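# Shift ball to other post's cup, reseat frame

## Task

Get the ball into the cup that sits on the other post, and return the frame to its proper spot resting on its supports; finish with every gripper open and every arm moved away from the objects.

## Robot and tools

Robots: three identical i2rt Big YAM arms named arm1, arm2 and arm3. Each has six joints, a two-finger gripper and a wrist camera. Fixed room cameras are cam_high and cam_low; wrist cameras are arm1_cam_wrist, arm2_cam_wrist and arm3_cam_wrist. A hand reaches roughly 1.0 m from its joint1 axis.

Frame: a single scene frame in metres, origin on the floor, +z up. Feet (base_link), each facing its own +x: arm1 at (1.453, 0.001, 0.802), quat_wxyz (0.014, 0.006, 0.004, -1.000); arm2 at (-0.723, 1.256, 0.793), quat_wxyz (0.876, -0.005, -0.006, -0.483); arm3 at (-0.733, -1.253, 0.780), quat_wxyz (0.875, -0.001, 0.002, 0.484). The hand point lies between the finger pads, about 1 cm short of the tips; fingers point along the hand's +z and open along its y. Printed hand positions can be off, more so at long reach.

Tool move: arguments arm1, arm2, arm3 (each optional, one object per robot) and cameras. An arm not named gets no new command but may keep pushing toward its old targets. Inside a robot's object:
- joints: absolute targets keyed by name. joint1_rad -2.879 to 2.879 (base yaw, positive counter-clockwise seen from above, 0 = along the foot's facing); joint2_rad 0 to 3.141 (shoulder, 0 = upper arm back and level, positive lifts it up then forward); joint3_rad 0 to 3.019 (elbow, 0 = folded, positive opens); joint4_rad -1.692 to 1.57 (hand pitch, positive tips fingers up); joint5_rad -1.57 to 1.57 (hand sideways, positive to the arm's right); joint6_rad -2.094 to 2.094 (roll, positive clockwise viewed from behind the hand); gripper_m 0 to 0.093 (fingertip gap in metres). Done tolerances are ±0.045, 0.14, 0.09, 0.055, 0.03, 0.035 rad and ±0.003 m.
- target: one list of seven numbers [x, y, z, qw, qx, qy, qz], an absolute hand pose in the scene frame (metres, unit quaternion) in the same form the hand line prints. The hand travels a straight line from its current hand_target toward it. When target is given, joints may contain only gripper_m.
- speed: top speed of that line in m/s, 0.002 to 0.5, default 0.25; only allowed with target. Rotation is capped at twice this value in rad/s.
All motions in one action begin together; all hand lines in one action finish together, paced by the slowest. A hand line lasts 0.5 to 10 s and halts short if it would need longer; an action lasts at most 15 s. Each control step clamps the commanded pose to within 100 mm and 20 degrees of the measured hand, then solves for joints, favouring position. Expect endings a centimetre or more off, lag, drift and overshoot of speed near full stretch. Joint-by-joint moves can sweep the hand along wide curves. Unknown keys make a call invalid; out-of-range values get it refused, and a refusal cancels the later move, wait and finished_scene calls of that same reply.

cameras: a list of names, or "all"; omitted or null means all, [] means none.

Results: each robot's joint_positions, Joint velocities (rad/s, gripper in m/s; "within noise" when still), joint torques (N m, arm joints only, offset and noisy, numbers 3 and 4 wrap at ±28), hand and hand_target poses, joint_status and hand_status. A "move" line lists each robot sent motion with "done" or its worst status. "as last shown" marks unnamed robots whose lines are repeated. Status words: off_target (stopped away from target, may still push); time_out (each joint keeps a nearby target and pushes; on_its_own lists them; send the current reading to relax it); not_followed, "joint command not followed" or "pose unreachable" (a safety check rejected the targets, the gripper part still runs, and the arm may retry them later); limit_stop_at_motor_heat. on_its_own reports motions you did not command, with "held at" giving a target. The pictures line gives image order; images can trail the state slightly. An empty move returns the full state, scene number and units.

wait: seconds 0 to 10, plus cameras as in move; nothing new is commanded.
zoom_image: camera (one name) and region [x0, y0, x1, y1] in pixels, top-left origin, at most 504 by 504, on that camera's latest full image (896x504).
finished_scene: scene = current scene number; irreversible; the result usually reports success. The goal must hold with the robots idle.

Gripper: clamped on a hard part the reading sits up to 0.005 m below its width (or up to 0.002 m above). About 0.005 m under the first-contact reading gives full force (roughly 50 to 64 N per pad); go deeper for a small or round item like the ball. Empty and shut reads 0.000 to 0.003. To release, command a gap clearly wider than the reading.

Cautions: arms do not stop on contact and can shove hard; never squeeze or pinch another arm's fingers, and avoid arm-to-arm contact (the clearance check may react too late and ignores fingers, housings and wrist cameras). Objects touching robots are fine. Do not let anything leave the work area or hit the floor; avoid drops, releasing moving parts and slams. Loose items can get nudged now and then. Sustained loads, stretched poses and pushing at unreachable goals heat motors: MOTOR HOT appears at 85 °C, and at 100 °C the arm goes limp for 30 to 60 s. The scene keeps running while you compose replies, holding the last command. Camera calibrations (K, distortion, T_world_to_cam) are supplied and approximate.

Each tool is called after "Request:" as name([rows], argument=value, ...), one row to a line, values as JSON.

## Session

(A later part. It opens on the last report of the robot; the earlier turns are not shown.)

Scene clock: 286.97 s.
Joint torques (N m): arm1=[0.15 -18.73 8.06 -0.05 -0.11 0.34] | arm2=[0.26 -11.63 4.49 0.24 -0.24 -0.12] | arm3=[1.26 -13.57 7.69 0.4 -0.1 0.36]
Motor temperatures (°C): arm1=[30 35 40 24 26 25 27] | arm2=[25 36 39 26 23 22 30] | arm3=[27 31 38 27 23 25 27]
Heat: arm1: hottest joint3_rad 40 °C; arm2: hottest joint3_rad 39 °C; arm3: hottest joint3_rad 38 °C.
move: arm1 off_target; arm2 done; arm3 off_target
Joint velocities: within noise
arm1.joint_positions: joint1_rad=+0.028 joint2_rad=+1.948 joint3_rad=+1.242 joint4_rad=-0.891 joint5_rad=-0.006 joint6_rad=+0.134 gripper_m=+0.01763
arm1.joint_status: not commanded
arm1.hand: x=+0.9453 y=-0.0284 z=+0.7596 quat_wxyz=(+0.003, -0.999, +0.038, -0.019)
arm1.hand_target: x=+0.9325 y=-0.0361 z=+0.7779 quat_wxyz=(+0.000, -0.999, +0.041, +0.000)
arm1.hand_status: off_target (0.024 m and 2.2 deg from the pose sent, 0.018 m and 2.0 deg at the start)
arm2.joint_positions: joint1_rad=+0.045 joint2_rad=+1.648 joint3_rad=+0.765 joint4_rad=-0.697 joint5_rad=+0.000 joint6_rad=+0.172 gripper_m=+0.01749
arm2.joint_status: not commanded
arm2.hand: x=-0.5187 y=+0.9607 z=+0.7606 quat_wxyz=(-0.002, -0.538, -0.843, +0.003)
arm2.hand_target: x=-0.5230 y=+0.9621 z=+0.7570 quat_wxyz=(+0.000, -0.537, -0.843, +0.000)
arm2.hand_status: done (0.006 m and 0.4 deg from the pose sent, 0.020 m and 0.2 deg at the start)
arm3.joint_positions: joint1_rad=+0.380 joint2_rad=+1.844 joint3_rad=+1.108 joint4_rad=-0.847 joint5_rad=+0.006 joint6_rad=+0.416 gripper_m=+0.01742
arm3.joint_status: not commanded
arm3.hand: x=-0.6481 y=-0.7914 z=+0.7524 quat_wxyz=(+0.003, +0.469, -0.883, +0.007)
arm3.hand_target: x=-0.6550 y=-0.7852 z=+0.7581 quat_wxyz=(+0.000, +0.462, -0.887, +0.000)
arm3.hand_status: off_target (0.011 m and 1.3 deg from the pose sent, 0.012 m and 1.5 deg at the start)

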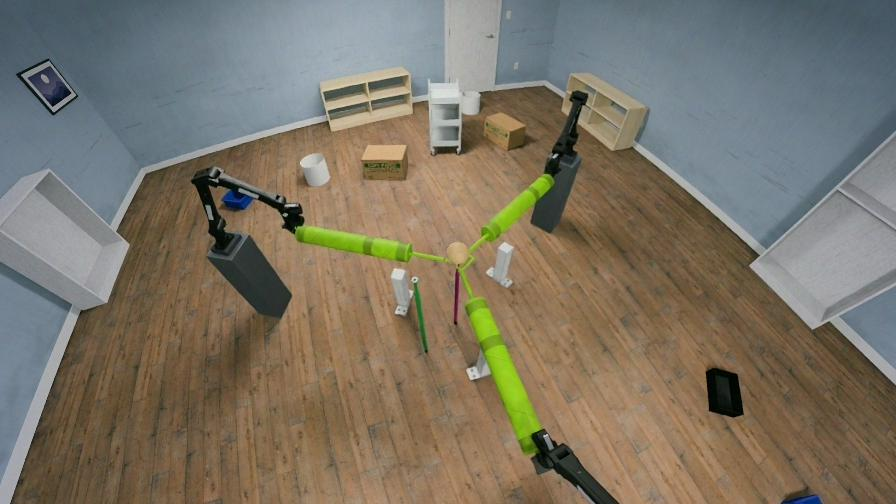

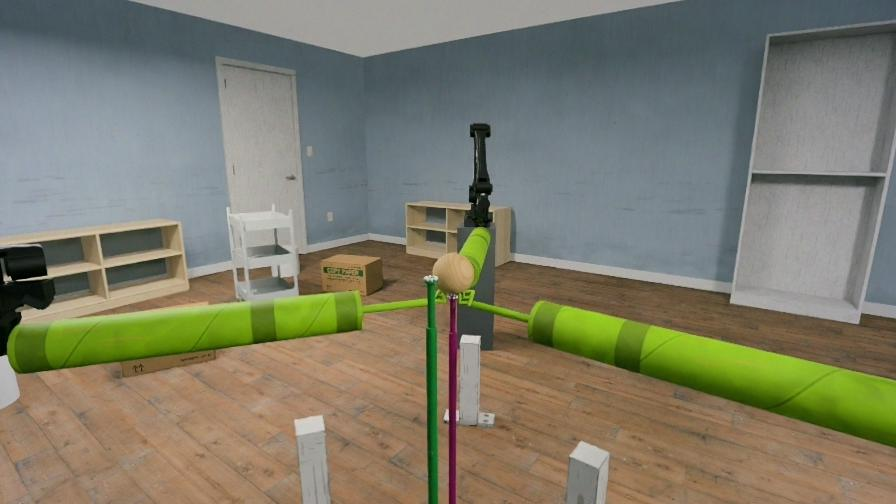

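Request:
move(arm1={"target":[0.930,-0.033,0.75,0,0.9992,-0.041,0],"speed":0.04}, arm2={"target":[-0.524,0.966,0.73,0,0.537,0.843,0],"speed":0.04}, arm3={"target":[-0.656,-0.781,0.729,0,0.462,-0.887,0],"speed":0.04}, cameras=["cam_high","cam_low"])

Request:
zoom_image(camera="cam_low", region=[390, 210, 510, 330])

Request:
zoom_image(camera="cam_high", region=[400, 200, 520, 320])

Scene clock: 297.50 s.
Joint torques (N m): arm1=[-0.32 -18.78 7.16 0.31 -0.1 0.29] | arm2=[0.62 -11.52 3.89 0.36 -0.24 -0.08] | arm3=[0.73 -13.51 7.38 0.61 -0.09 0.3]
Motor temperatures (°C): arm1=[30 36 39 24 26 25 27] | arm2=[25 35 37 26 23 22 30] | arm3=[27 31 38 27 23 25 27]
Heat: arm1: hottest joint3_rad 39 °C; arm2: hottest joint3_rad 37 °C; arm3: hottest joint3_rad 38 °C.
move: arm1 off_target; arm2 done; arm3 done
Joint velocities: within noise
arm1.joint_positions: joint1_rad=+0.028 joint2_rad=+1.995 joint3_rad=+1.242 joint4_rad=-0.840 joint5_rad=-0.006 joint6_rad=+0.134 gripper_m=+0.01763
arm1.joint_status: not commanded
arm1.hand: x=+0.9415 y=-0.0284 z=+0.7363 quat_wxyz=(+0.003, -0.999, +0.038, -0.017)
arm1.hand_target: x=+0.9303 y=-0.0331 z=+0.7500 quat_wxyz=(+0.000, -0.999, +0.041, +0.000)
arm1.hand_status: off_target (0.018 m and 2.0 deg from the pose sent, 0.019 m and 2.2 deg at the start)
arm2.joint_positions: joint1_rad=+0.045 joint2_rad=+1.706 joint3_rad=+0.740 joint4_rad=-0.611 joint5_rad=+0.000 joint6_rad=+0.172 gripper_m=+0.01749
arm2.joint_status: not commanded
arm2.hand: x=-0.5204 y=+0.9630 z=+0.7352 quat_wxyz=(-0.003, -0.538, -0.843, +0.003)
arm2.hand_target: x=-0.5241 y=+0.9661 z=+0.7301 quat_wxyz=(+0.000, -0.537, -0.843, +0.000)
arm2.hand_status: done (0.007 m and 0.6 deg from the pose sent, 0.032 m and 0.4 deg at the start)
arm3.joint_positions: joint1_rad=+0.390 joint2_rad=+1.901 joint3_rad=+1.103 joint4_rad=-0.787 joint5_rad=+0.006 joint6_rad=+0.425 gripper_m=+0.01742
arm3.joint_status: not commanded
arm3.hand: x=-0.6523 y=-0.7881 z=+0.7255 quat_wxyz=(+0.004, +0.469, -0.883, +0.008)
arm3.hand_target: x=-0.6561 y=-0.7811 z=+0.7291 quat_wxyz=(+0.000, +0.462, -0.887, +0.000)
arm3.hand_status: done (0.009 m and 1.4 deg from the pose sent, 0.027 m and 1.3 deg at the start)

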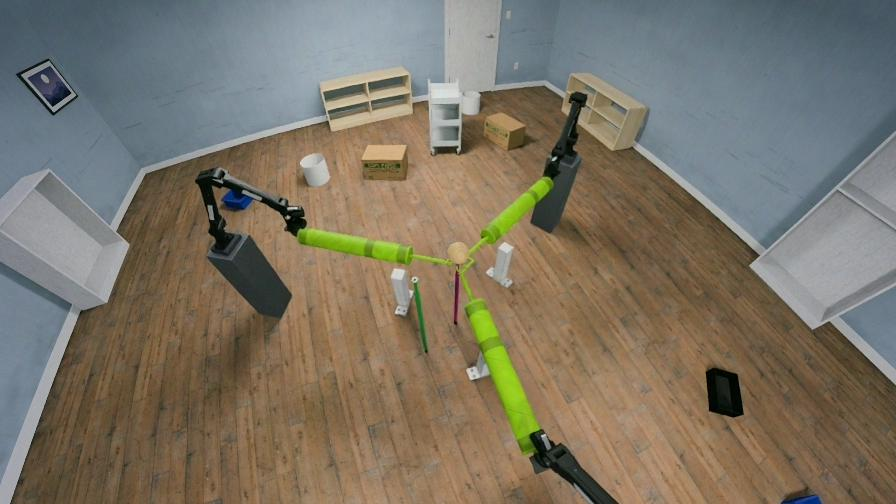

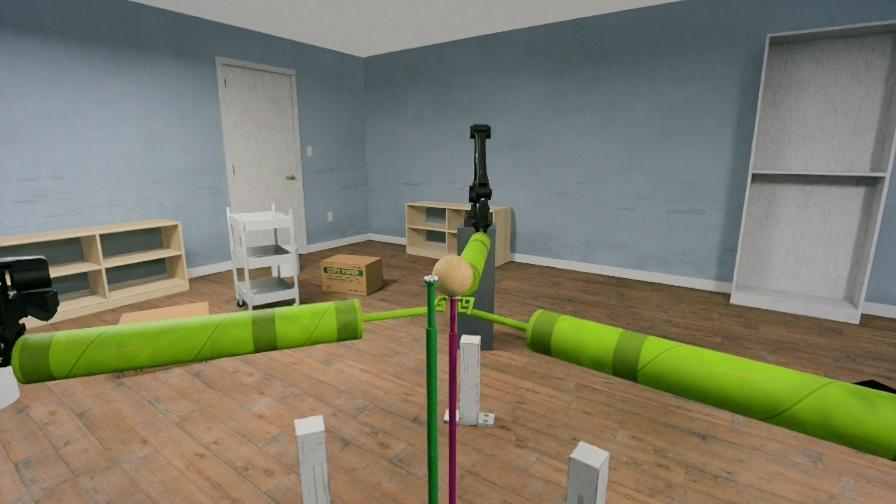

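Scaled by 4.200 (camera's finer frame: 1280x720).

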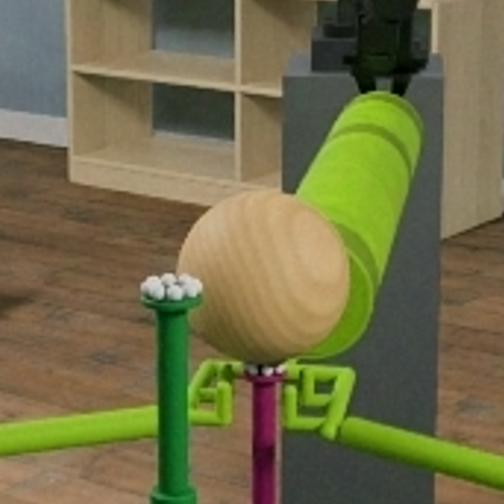

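Scaled by 4.200 (camera's finer frame: 1280x720).

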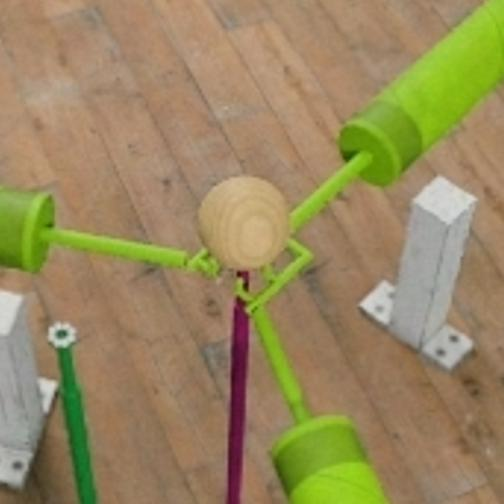

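Request:
move(arm1={"target":[0.930,-0.033,0.73,0,0.9992,-0.041,0],"speed":0.05}, arm2={"target":[-0.524,0.966,0.709,0,0.537,0.843,0],"speed":0.05}, arm3={"target":[-0.656,-0.781,0.709,0,0.462,-0.887,0],"speed":0.05}, cameras=["cam_high","cam_low"])

Request:
zoom_image(camera="cam_low", region=[390, 210, 510, 330])

Request:
move(arm1={"target":[0.902,0.0085,0.73,0,0.9992,-0.041,0],"speed":0.06}, arm2={"target":[-0.541,1.007,0.709,0,0.537,0.843,0],"speed":0.06}, arm3={"target":[-0.683,-0.738,0.709,0,0.462,-0.887,0],"speed":0.06}, cameras=["cam_high","cam_low"])

Request:
zoom_image(camera="cam_low", region=[390, 210, 510, 330])

Request:
zoom_image(camera="cam_high", region=[400, 200, 520, 320])

Scene clock: 310.10 s.
Joint torques (N m): arm1=[-0.26 -19.37 6.35 0.49 -0.09 0.29] | arm2=[0.62 -11.81 3.49 0.4 -0.24 -0.08] | arm3=[0.67 -13.74 6.99 0.64 -0.05 0.28]
Motor temperatures (°C): arm1=[30 38 38 24 26 25 27] | arm2=[25 34 36 26 23 22 30] | arm3=[27 30 37 27 23 25 27]
Heat: arm1: hottest joint2_rad 38 °C; arm2: hottest joint3_rad 36 °C; arm3: hottest joint3_rad 37 °C.
move: arm1 off_target; arm2 done; arm3 done
Joint velocities: within noise
arm1.joint_positions: joint1_rad=+0.028 joint2_rad=+2.034 joint3_rad=+1.242 joint4_rad=-0.801 joint5_rad=-0.006 joint6_rad=+0.134 gripper_m=+0.01763
arm1.joint_status: not commanded
arm1.hand: x=+0.9398 y=-0.0284 z=+0.7168 quat_wxyz=(+0.003, -0.999, +0.038, -0.017)
arm1.hand_target: x=+0.9303 y=-0.0331 z=+0.7299 quat_wxyz=(+0.000, -0.999, +0.041, +0.000)
arm1.hand_status: off_target (0.017 m and 2.0 deg from the pose sent, 0.014 m and 2.0 deg at the start)
arm2.joint_positions: joint1_rad=+0.045 joint2_rad=+1.764 joint3_rad=+0.731 joint4_rad=-0.546 joint5_rad=+0.000 joint6_rad=+0.172 gripper_m=+0.01749
arm2.joint_status: not commanded
arm2.hand: x=-0.5206 y=+0.9632 z=+0.7140 quat_wxyz=(-0.003, -0.538, -0.843, +0.003)
arm2.hand_target: x=-0.5240 y=+0.9660 z=+0.7092 quat_wxyz=(+0.000, -0.537, -0.843, +0.000)
arm2.hand_status: done (0.007 m and 0.5 deg from the pose sent, 0.027 m and 0.6 deg at the start)
arm3.joint_positions: joint1_rad=+0.391 joint2_rad=+1.940 joint3_rad=+1.096 joint4_rad=-0.741 joint5_rad=+0.006 joint6_rad=+0.427 gripper_m=+0.01742
arm3.joint_status: not commanded
arm3.hand: x=-0.6527 y=-0.7880 z=+0.7057 quat_wxyz=(+0.004, +0.468, -0.883, +0.008)
arm3.hand_target: x=-0.6559 y=-0.7811 z=+0.7090 quat_wxyz=(+0.000, +0.462, -0.887, +0.000)
arm3.hand_status: done (0.008 m and 1.3 deg from the pose sent, 0.018 m and 1.4 deg at the start)

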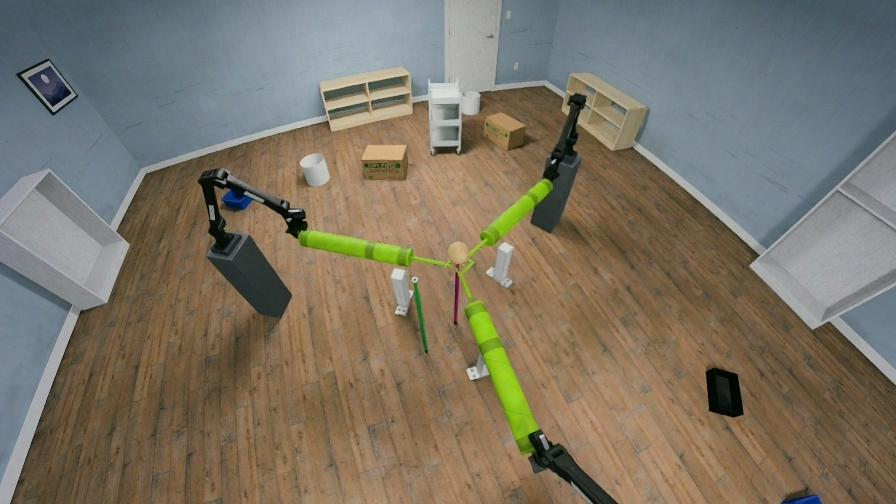

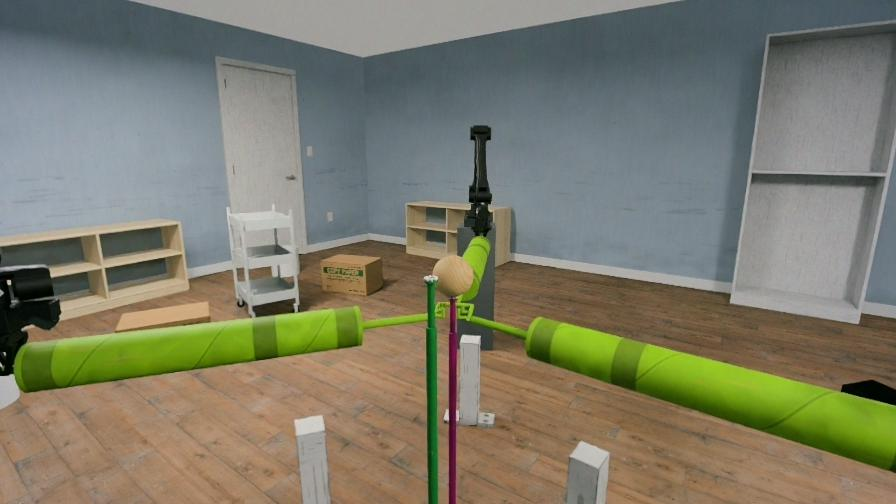

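Scaled by 4.200 (camera's finer frame: 1280x720).

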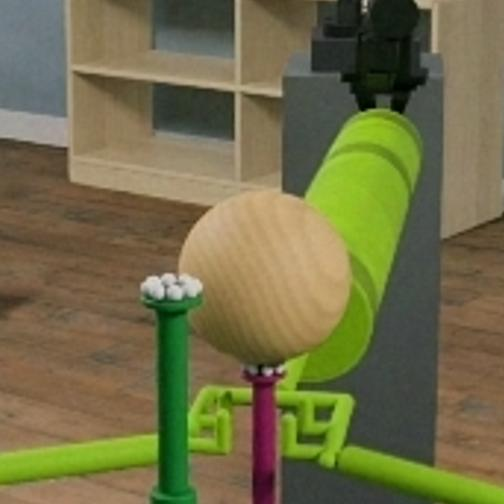

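Scene clock: 311.57 s.
Joint torques (N m): arm1=[-1.85 -19.31 8.69 -0.68 -0.11 0.09] | arm2=[2.26 -13.45 2.18 -0.02 -0.24 0.13] | arm3=[1.08 -14.33 9.76 -0.42 -0.11 0.3]
Motor temperatures (°C): arm1=[30 37 38 24 26 25 27] | arm2=[25 34 36 26 23 22 30] | arm3=[27 30 37 27 23 25 27]
Heat: arm1: hottest joint3_rad 38 °C; arm2: hottest joint3_rad 36 °C; arm3: hottest joint3_rad 37 °C.
move: arm1 off_target; arm2 done; arm3 off_target
Joint velocities: within noise
arm1.joint_positions: joint1_rad=-0.033 joint2_rad=+2.077 joint3_rad=+1.307 joint4_rad=-0.814 joint5_rad=-0.006 joint6_rad=+0.077 gripper_m=+0.01763
arm1.joint_status: not commanded
arm1.hand: x=+0.9177 y=+0.0034 z=+0.7126 quat_wxyz=(+0.002, -0.999, +0.041, -0.012)
arm1.hand_target: x=+0.9026 y=+0.0086 z=+0.7301 quat_wxyz=(+0.000, -0.999, +0.041, +0.000)
arm1.hand_status: off_target (0.024 m and 1.4 deg from the pose sent, 0.054 m and 1.9 deg at the start)
arm2.joint_positions: joint1_rad=+0.056 joint2_rad=+1.730 joint3_rad=+0.619 joint4_rad=-0.484 joint5_rad=-0.001 joint6_rad=+0.180 gripper_m=+0.01749
arm2.joint_status: not commanded
arm2.hand: x=-0.5418 y=+1.0000 z=+0.7035 quat_wxyz=(+0.005, -0.536, -0.844, +0.000)
arm2.hand_target: x=-0.5411 y=+1.0068 z=+0.7086 quat_wxyz=(+0.000, -0.537, -0.843, +0.000)
arm2.hand_status: done (0.009 m and 0.5 deg from the pose sent, 0.049 m and 0.5 deg at the start)
arm3.joint_positions: joint1_rad=+0.451 joint2_rad=+2.006 joint3_rad=+1.192 joint4_rad=-0.768 joint5_rad=+0.007 joint6_rad=+0.488 gripper_m=+0.01742
arm3.joint_status: not commanded
arm3.hand: x=-0.6774 y=-0.7543 z=+0.6993 quat_wxyz=(+0.002, +0.468, -0.883, +0.008)
arm3.hand_target: x=-0.6830 y=-0.7385 z=+0.7092 quat_wxyz=(+0.000, +0.462, -0.887, -0.001)
arm3.hand_status: off_target (0.020 m and 1.2 deg from the pose sent, 0.058 m and 1.3 deg at the start)

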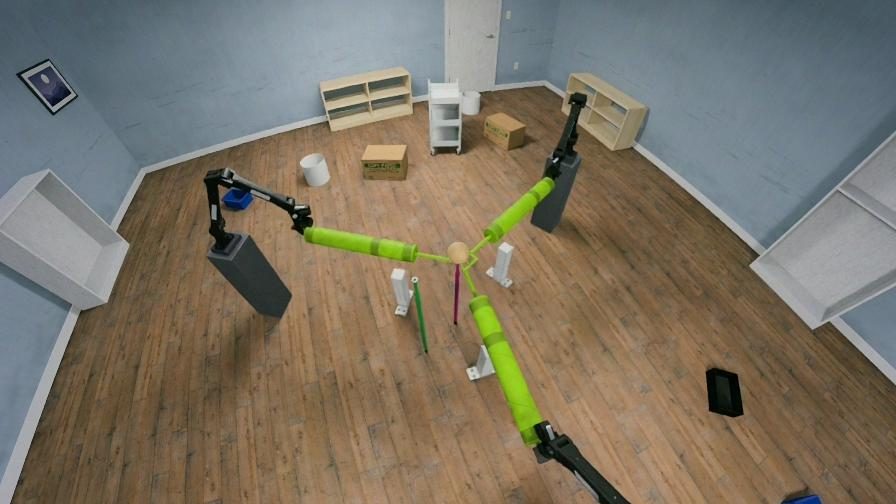

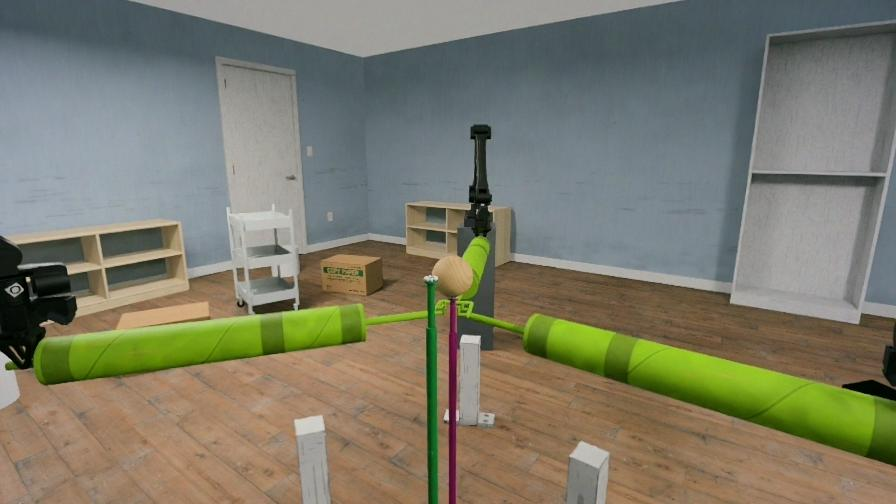

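Scaled by 4.200 (camera's finer frame: 1280x720).

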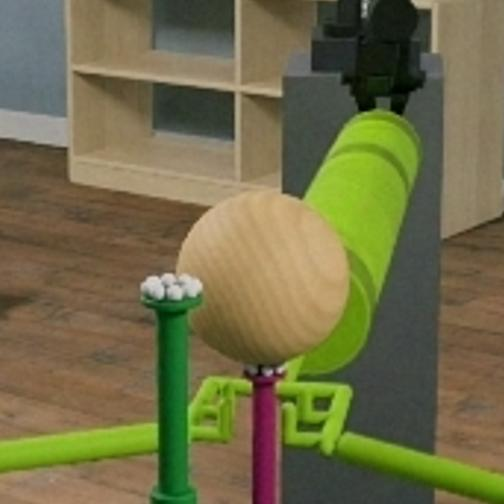

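Scaled by 4.200 (camera's finer frame: 1280x720).

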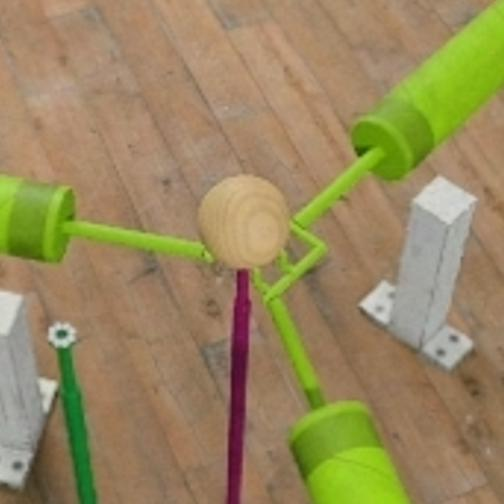

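Request:
move(arm1={"target":[0.8755,0.048,0.71,0,0.9992,-0.041,0],"speed":0.08}, arm2={"target":[-0.555,1.050,0.69,0,0.537,0.843,0],"speed":0.08}, arm3={"target":[-0.710,-0.693,0.69,0,0.462,-0.887,0],"speed":0.08}, cameras=[])

Request:
move(arm1={"target":[0.875,0.048,0.52,0,0.9992,-0.041,0],"speed":0.1}, arm2={"target":[-0.556,1.049,0.498,0,0.537,0.843,0],"speed":0.1}, arm3={"target":[-0.710,-0.695,0.493,0,0.462,-0.887,0],"speed":0.1}, cameras=["cam_high","cam_low"])

Scene clock: 320.33 s.
Joint torques (N m): arm1=[-1.9 -20.72 9.05 -0.59 -0.13 0.07] | arm2=[2.43 -11.99 1.43 0.12 -0.27 0.11] | arm3=[1.14 -15.91 10.06 -0.5 -0.1 0.29]
Motor temperatures (°C): arm1=[30 36 37 24 26 25 27] | arm2=[25 34 34 26 23 22 30] | arm3=[27 31 37 27 23 25 27]
Heat: arm1: hottest joint3_rad 37 °C; arm2: hottest joint2_rad 34 °C; arm3: hottest joint3_rad 37 °C.
move: arm1 off_target; arm2 done; arm3 off_target
Joint velocities: within noise
arm1.joint_positions: joint1_rad=-0.100 joint2_rad=+2.170 joint3_rad=+1.402 joint4_rad=-0.827 joint5_rad=-0.006 joint6_rad=+0.012 gripper_m=+0.01763
arm1.joint_status: not commanded
arm1.hand: x=+0.8953 y=+0.0410 z=+0.6892 quat_wxyz=(+0.002, -0.999, +0.042, -0.018)
arm1.hand_target: x=+0.8764 y=+0.0481 z=+0.7103 quat_wxyz=(+0.000, -0.999, +0.041, +0.000)
arm1.hand_status: off_target (0.030 m and 2.1 deg from the pose sent, 0.061 m and 1.4 deg at the start)
arm2.joint_positions: joint1_rad=+0.107 joint2_rad=+1.728 joint3_rad=+0.494 joint4_rad=-0.367 joint5_rad=-0.001 joint6_rad=+0.234 gripper_m=+0.01749
arm2.joint_status: not commanded
arm2.hand: x=-0.5570 y=+1.0449 z=+0.6850 quat_wxyz=(+0.007, -0.538, -0.843, -0.001)
arm2.hand_target: x=-0.5552 y=+1.0500 z=+0.6896 quat_wxyz=(+0.000, -0.537, -0.843, +0.000)
arm2.hand_status: done (0.007 m and 0.8 deg from the pose sent, 0.053 m and 0.5 deg at the start)
arm3.joint_positions: joint1_rad=+0.506 joint2_rad=+2.123 joint3_rad=+1.338 joint4_rad=-0.799 joint5_rad=+0.007 joint6_rad=+0.547 gripper_m=+0.01742
arm3.joint_status: not commanded
arm3.hand: x=-0.7028 y=-0.7093 z=+0.6793 quat_wxyz=(+0.002, +0.467, -0.884, +0.008)
arm3.hand_target: x=-0.7100 y=-0.6937 z=+0.6902 quat_wxyz=(+0.000, +0.462, -0.887, +0.000)
arm3.hand_status: off_target (0.021 m and 1.2 deg from the pose sent, 0.070 m and 1.3 deg at the start)

Scene clock: 322.93 s.
Joint torques (N m): arm1=[-1.61 -21.83 5.91 0.06 -0.09 0.1] | arm2=[2.14 -11.81 -1.77 0.46 -0.21 0.11] | arm3=[1.03 -17.14 6.79 0.32 -0.17 0.27]
Motor temperatures (°C): arm1=[30 36 37 24 26 25 27] | arm2=[25 34 34 26 23 22 30] | arm3=[27 31 37 27 23 25 28]
Heat: arm1: hottest joint3_rad 37 °C; arm2: hottest joint2_rad 34 °C; arm3: hottest joint3_rad 37 °C.
move: arm1 off_target; arm2 done; arm3 off_target
Joint velocities: within noise
arm1.joint_positions: joint1_rad=-0.100 joint2_rad=+2.550 joint3_rad=+1.517 joint4_rad=-0.558 joint5_rad=-0.007 joint6_rad=+0.012 gripper_m=+0.01763
arm1.joint_status: not commanded
arm1.hand: x=+0.8928 y=+0.0428 z=+0.5073 quat_wxyz=(+0.001, -0.999, +0.042, -0.016)
arm1.hand_target: x=+0.8754 y=+0.0481 z=+0.5203 quat_wxyz=(+0.000, -0.999, +0.041, +0.000)
arm1.hand_status: off_target (0.022 m and 1.8 deg from the pose sent, 0.171 m and 2.0 deg at the start)
arm2.joint_positions: joint1_rad=+0.108 joint2_rad=+2.440 joint3_rad=+0.641 joint4_rad=+0.217 joint5_rad=-0.002 joint6_rad=+0.234 gripper_m=+0.01749
arm2.joint_status: not commanded
arm2.hand: x=-0.5567 y=+1.0438 z=+0.5024 quat_wxyz=(-0.001, -0.537, -0.843, +0.002)
arm2.hand_target: x=-0.5562 y=+1.0490 z=+0.4981 quat_wxyz=(+0.000, -0.537, -0.843, +0.000)
arm2.hand_status: done (0.007 m and 0.3 deg from the pose sent, 0.187 m and 0.8 deg at the start)
arm3.joint_positions: joint1_rad=+0.506 joint2_rad=+2.524 joint3_rad=+1.443 joint4_rad=-0.510 joint5_rad=+0.009 joint6_rad=+0.547 gripper_m=+0.01742
arm3.joint_status: not commanded
arm3.hand: x=-0.7031 y=-0.7108 z=+0.4891 quat_wxyz=(+0.004, +0.467, -0.884, +0.012)
arm3.hand_target: x=-0.7099 y=-0.6953 z=+0.4933 quat_wxyz=(+0.000, +0.462, -0.887, +0.000)
arm3.hand_status: off_target (0.018 m and 1.6 deg from the pose sent, 0.187 m and 1.1 deg at the start)

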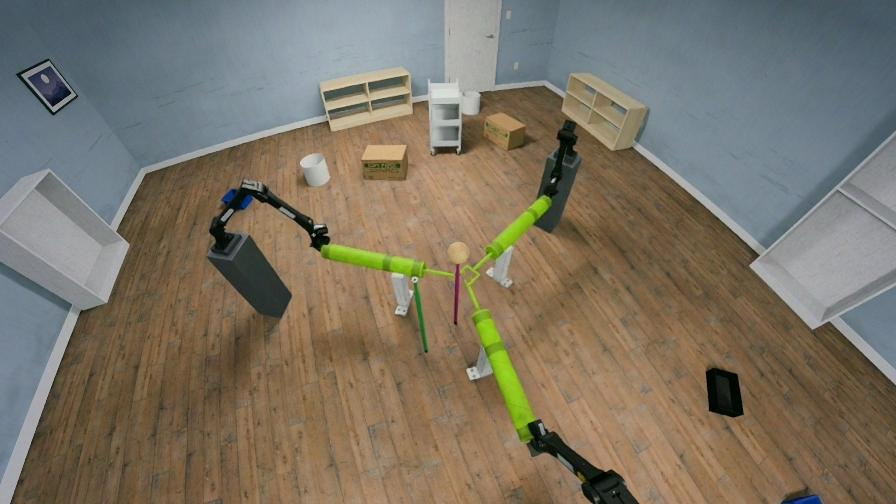

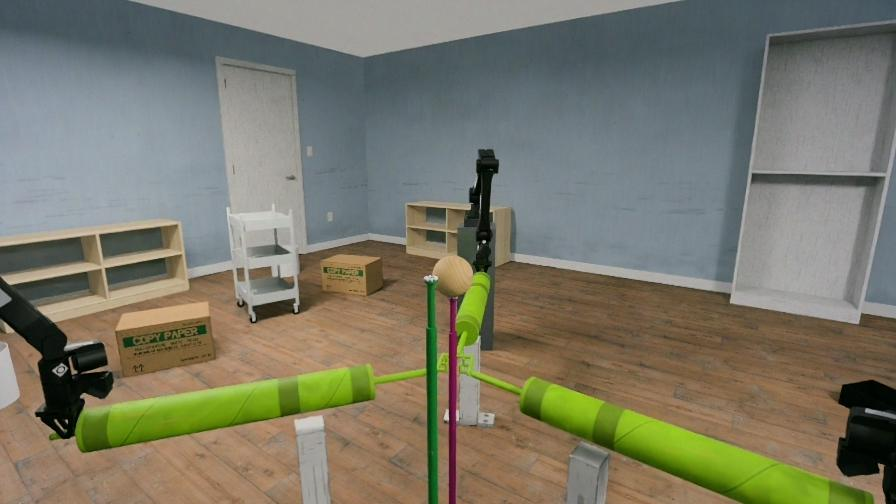

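Request:
move(arm1={"target":[0.873,0.048,0.464,0,0.9992,-0.041,0],"speed":0.05}, arm2={"target":[-0.554,1.049,0.441,0,0.537,0.843,0],"speed":0.05}, arm3={"target":[-0.711,-0.692,0.435,0,0.462,-0.887,0],"speed":0.05})

Request:
zoom_image(camera="cam_low", region=[260, 250, 640, 504])

Scene clock: 331.13 s.
Joint torques (N m): arm1=[-1.49 -21.13 5.94 0.35 -0.09 0.11] | arm2=[2.02 -11.4 -1.7 0.59 -0.12 0.11] | arm3=[1.08 -16.5 7.01 0.59 -0.1 0.27]
Motor temperatures (°C): arm1=[30 36 36 24 26 25 27] | arm2=[25 34 33 26 23 22 30] | arm3=[27 32 36 27 23 25 28]
Heat: arm1: hottest joint2_rad 36 °C; arm2: hottest joint2_rad 34 °C; arm3: hottest joint3_rad 36 °C.
move: arm1 off_target; arm2 done; arm3 off_target
Joint velocities: within noise
arm1.joint_positions: joint1_rad=-0.100 joint2_rad=+2.667 joint3_rad=+1.596 joint4_rad=-0.519 joint5_rad=-0.007 joint6_rad=+0.012 gripper_m=+0.01763
arm1.joint_status: not commanded
arm1.hand: x=+0.8901 y=+0.0435 z=+0.4578 quat_wxyz=(+0.001, -0.999, +0.042, -0.015)
arm1.hand_target: x=+0.8732 y=+0.0481 z=+0.4645 quat_wxyz=(+0.000, -0.999, +0.041, +0.000)
arm1.hand_status: off_target (0.019 m and 1.7 deg from the pose sent, 0.048 m and 1.8 deg at the start)
arm2.joint_positions: joint1_rad=+0.117 joint2_rad=+2.615 joint3_rad=+0.739 joint4_rad=+0.290 joint5_rad=-0.005 joint6_rad=+0.241 gripper_m=+0.01749
arm2.joint_status: not commanded
arm2.hand: x=-0.5543 y=+1.0449 z=+0.4492 quat_wxyz=(-0.001, -0.536, -0.844, +0.000)
arm2.hand_target: x=-0.5542 y=+1.0489 z=+0.4413 quat_wxyz=(+0.000, -0.537, -0.843, +0.000)
arm2.hand_status: done (0.009 m and 0.2 deg from the pose sent, 0.062 m and 0.3 deg at the start)
arm3.joint_positions: joint1_rad=+0.507 joint2_rad=+2.648 joint3_rad=+1.525 joint4_rad=-0.470 joint5_rad=+0.007 joint6_rad=+0.549 gripper_m=+0.01742
arm3.joint_status: not commanded
arm3.hand: x=-0.7038 y=-0.7076 z=+0.4378 quat_wxyz=(+0.005, +0.466, -0.885, +0.012)
arm3.hand_target: x=-0.7111 y=-0.6924 z=+0.4357 quat_wxyz=(+0.000, +0.462, -0.887, +0.000)
arm3.hand_status: off_target (0.017 m and 1.6 deg from the pose sent, 0.058 m and 1.6 deg at the start)
pictures: arm1_cam_wrist, arm2_cam_wrist, arm3_cam_wrist, cam_high, cam_low
arm1_cam_wrist: T_world_to_cam=[[0.0755171, 0.996843, 0.0245261, -0.123686], [0.784339, -0.0745704, 0.615834, -0.974401], [0.615719, -0.0272692, -0.787494, -0.0615637], [0, 0, 0, 1]] pos_world=[0.811507, 0.0489549, 0.554622]
arm2_cam_wrist: T_world_to_cam=[[-0.906594, -0.421982, 0.00422426, -0.0649634], [-0.342496, 0.7416, 0.576824, -1.21612], [-0.246542, 0.521498, -0.816858, -0.190814], [0, 0, 0, 1]] pos_world=[-0.522455, 0.973968, 0.545891]
arm3_cam_wrist: T_world_to_cam=[[0.828481, -0.559859, 0.0132762, 0.180932], [-0.451127, -0.653157, 0.608169, -1.04264], [-0.331818, -0.509846, -0.793696, -0.120712], [0, 0, 0, 1]] pos_world=[-0.660316, -0.641256, 0.535891]

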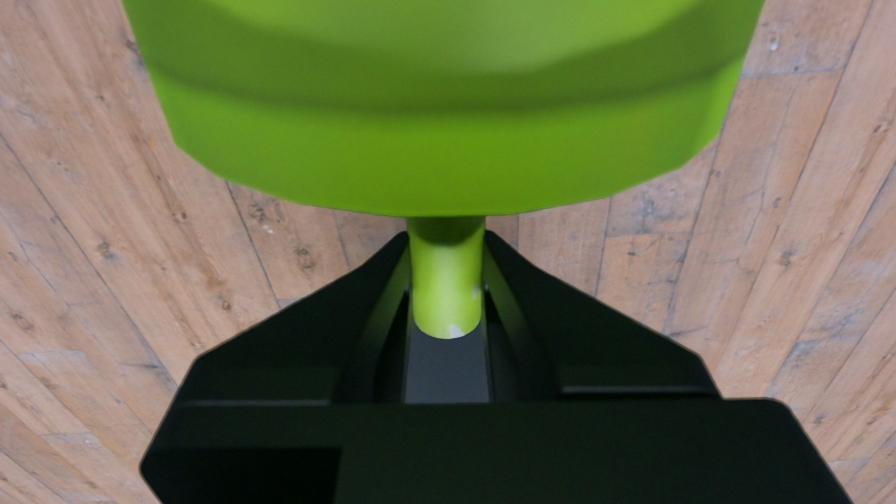

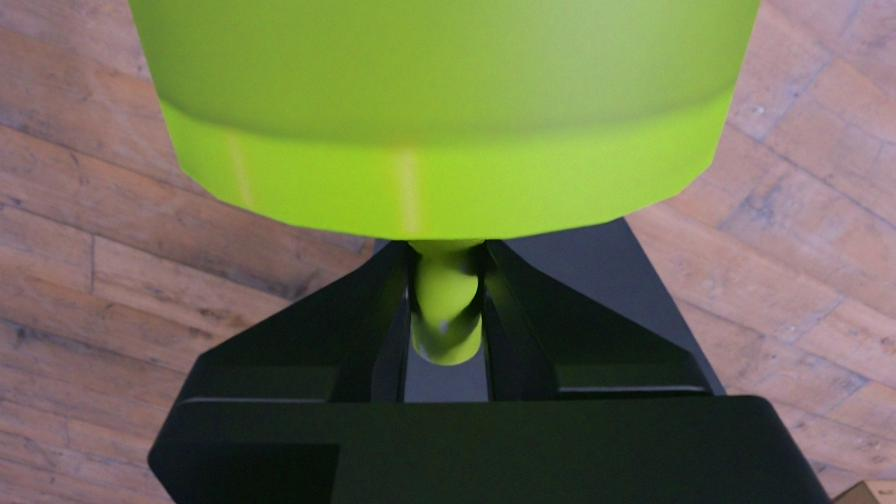

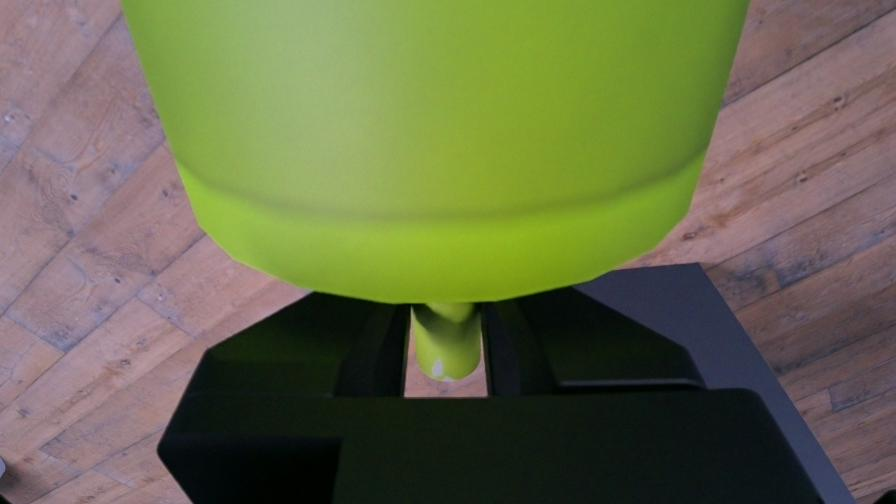

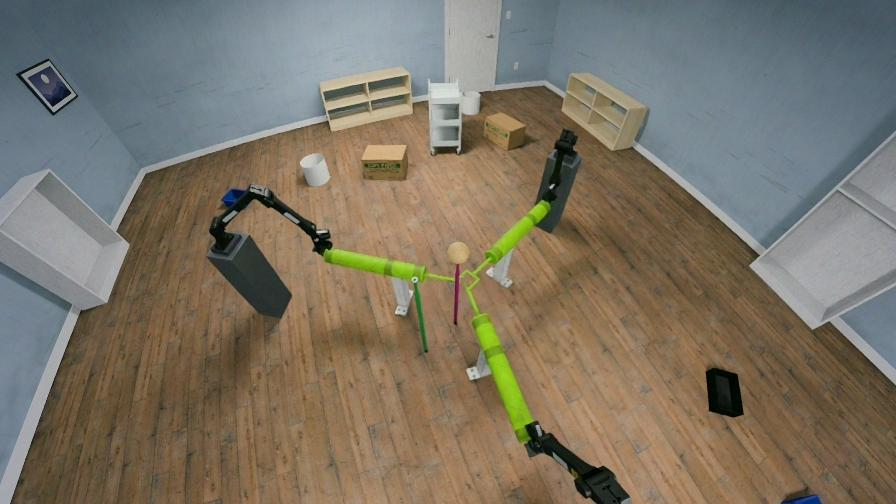

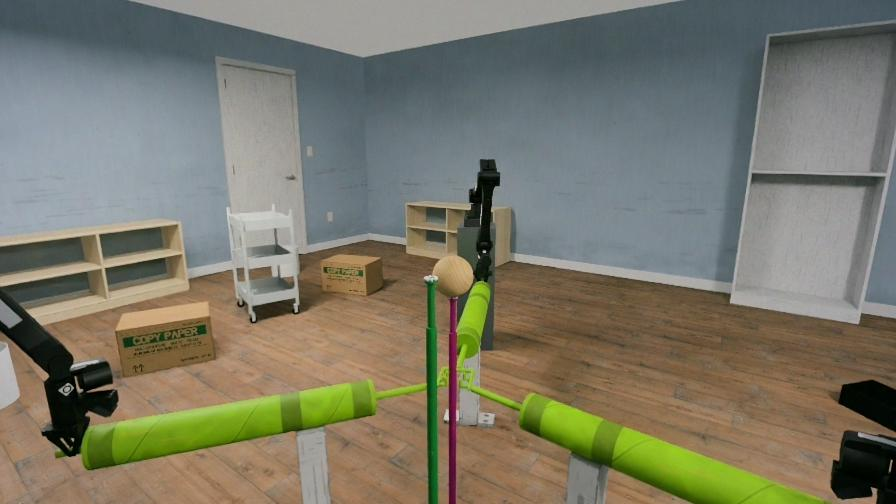

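Scaled by 1.326 (camera's finer frame: 1280x720).

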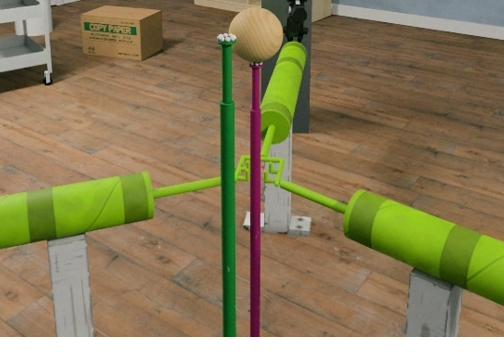

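Request:
move(arm1={"joints":{"gripper_m":0.07}}, arm2={"joints":{"gripper_m":0.07}}, arm3={"joints":{"gripper_m":0.07}}, cameras=[])

Request:
move(arm1={"target":[0.89,0.042,0.68,0,0.9992,-0.041,0],"speed":0.15}, arm2={"target":[-0.556,1.046,0.68,0,0.537,0.843,0],"speed":0.15}, arm3={"target":[-0.711,-0.70,0.68,0,0.462,-0.887,0],"speed":0.15}, cameras=["cam_high","cam_low"])

Request:
zoom_image(camera="cam_low", region=[260, 250, 640, 504])

Scene clock: 336.50 s.
Joint torques (N m): arm1=[-1.49 -21.42 5.86 0.38 -0.09 0.11] | arm2=[2.02 -11.46 -1.69 0.44 -0.12 0.11] | arm3=[0.73 -16.56 6.46 0.61 0.02 0.16]
Motor temperatures (°C): arm1=[30 36 36 24 26 25 27] | arm2=[25 34 33 26 23 22 30] | arm3=[27 32 35 27 23 25 28]
Heat: arm1: hottest joint2_rad 36 °C; arm2: hottest joint2_rad 34 °C; arm3: hottest joint3_rad 35 °C.
move: arm1 done; arm2 done; arm3 done
Joint velocities: within noise
arm1.joint_positions: joint1_rad=-0.100 joint2_rad=+2.667 joint3_rad=+1.596 joint4_rad=-0.519 joint5_rad=-0.007 joint6_rad=+0.012 gripper_m=+0.06983
arm1.joint_status: all done
arm1.hand: x=+0.8899 y=+0.0435 z=+0.4579 quat_wxyz=(+0.001, -0.999, +0.042, -0.015)
arm1.hand_target: x=+0.8732 y=+0.0481 z=+0.4645 quat_wxyz=(+0.000, -0.999, +0.041, +0.000)
arm1.hand_status: not commanded
arm2.joint_positions: joint1_rad=+0.117 joint2_rad=+2.615 joint3_rad=+0.739 joint4_rad=+0.295 joint5_rad=-0.005 joint6_rad=+0.241 gripper_m=+0.06985
arm2.joint_status: all done
arm2.hand: x=-0.5536 y=+1.0443 z=+0.4492 quat_wxyz=(-0.002, -0.536, -0.844, +0.001)
arm2.hand_target: x=-0.5542 y=+1.0490 z=+0.4412 quat_wxyz=(+0.000, -0.537, -0.843, +0.000)
arm2.hand_status: not commanded
arm3.joint_positions: joint1_rad=+0.511 joint2_rad=+2.648 joint3_rad=+1.533 joint4_rad=-0.470 joint5_rad=+0.005 joint6_rad=+0.560 gripper_m=+0.06987
arm3.joint_status: all done
arm3.hand: x=-0.7066 y=-0.7027 z=+0.4391 quat_wxyz=(+0.004, +0.463, -0.886, +0.008)
arm3.hand_target: x=-0.7111 y=-0.6923 z=+0.4357 quat_wxyz=(+0.000, +0.462, -0.887, +0.000)
arm3.hand_status: not commanded

Scene clock: 338.97 s.
Joint torques (N m): arm1=[-1.08 -20.6 5.6 0.06 -0.1 0.15] | arm2=[0.5 -11.16 1.91 -0.36 -0.11 -0.06] | arm3=[0.73 -17.49 6.83 0.06 0.04 0.12]
Motor temperatures (°C): arm1=[30 36 36 24 26 25 27] | arm2=[25 34 32 26 23 22 30] | arm3=[27 32 35 27 23 25 27]
Heat: arm1: hottest joint2_rad 36 °C; arm2: hottest joint2_rad 34 °C; arm3: hottest joint3_rad 35 °C.
move: arm1 done; arm2 done; arm3 off_target
Joint velocities: within noise
arm1.joint_positions: joint1_rad=-0.100 joint2_rad=+2.197 joint3_rad=+1.389 joint4_rad=-0.761 joint5_rad=-0.007 joint6_rad=+0.012 gripper_m=+0.06991
arm1.joint_status: not commanded
arm1.hand: x=+0.8921 y=+0.0412 z=+0.6714 quat_wxyz=(+0.001, -0.999, +0.042, -0.004)
arm1.hand_target: x=+0.8900 y=+0.0421 z=+0.6799 quat_wxyz=(+0.000, -0.999, +0.041, +0.000)
arm1.hand_status: done (0.009 m and 0.5 deg from the pose sent, 0.222 m and 1.7 deg at the start)
arm2.joint_positions: joint1_rad=+0.117 joint2_rad=+1.758 joint3_rad=+0.490 joint4_rad=-0.316 joint5_rad=-0.005 joint6_rad=+0.241 gripper_m=+0.06993
arm2.joint_status: not commanded
arm2.hand: x=-0.5527 y=+1.0449 z=+0.6769 quat_wxyz=(-0.001, -0.536, -0.844, +0.000)
arm2.hand_target: x=-0.5559 y=+1.0459 z=+0.6799 quat_wxyz=(+0.000, -0.537, -0.843, +0.000)
arm2.hand_status: done (0.005 m and 0.2 deg from the pose sent, 0.231 m and 0.4 deg at the start)
arm3.joint_positions: joint1_rad=+0.511 joint2_rad=+2.148 joint3_rad=+1.354 joint4_rad=-0.782 joint5_rad=+0.005 joint6_rad=+0.562 gripper_m=+0.06995
arm3.joint_status: not commanded
arm3.hand: x=-0.7059 y=-0.7025 z=+0.6703 quat_wxyz=(+0.001, +0.462, -0.887, +0.004)
arm3.hand_target: x=-0.7110 y=-0.7000 z=+0.6798 quat_wxyz=(+0.000, +0.462, -0.887, +0.000)
arm3.hand_status: off_target (0.011 m and 0.5 deg from the pose sent, 0.241 m and 1.0 deg at the start)

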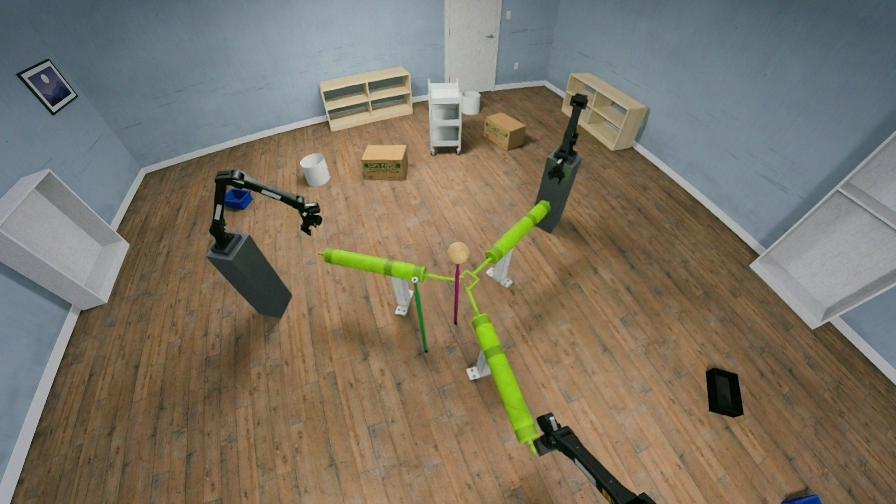

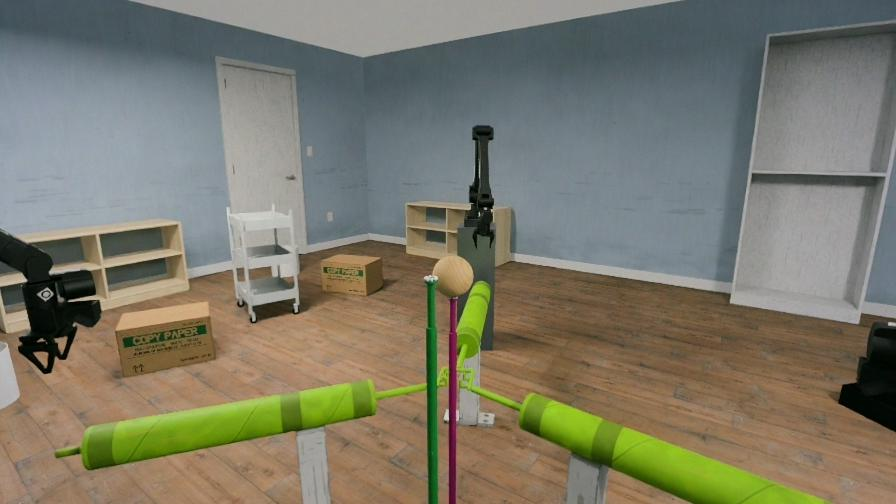

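Scaled by 1.326 (camera's finer frame: 1280x720).

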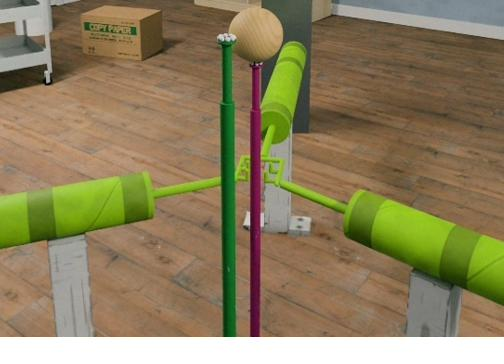

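Request:
finished_scene(scene=2)

The scene is finished: the task was done.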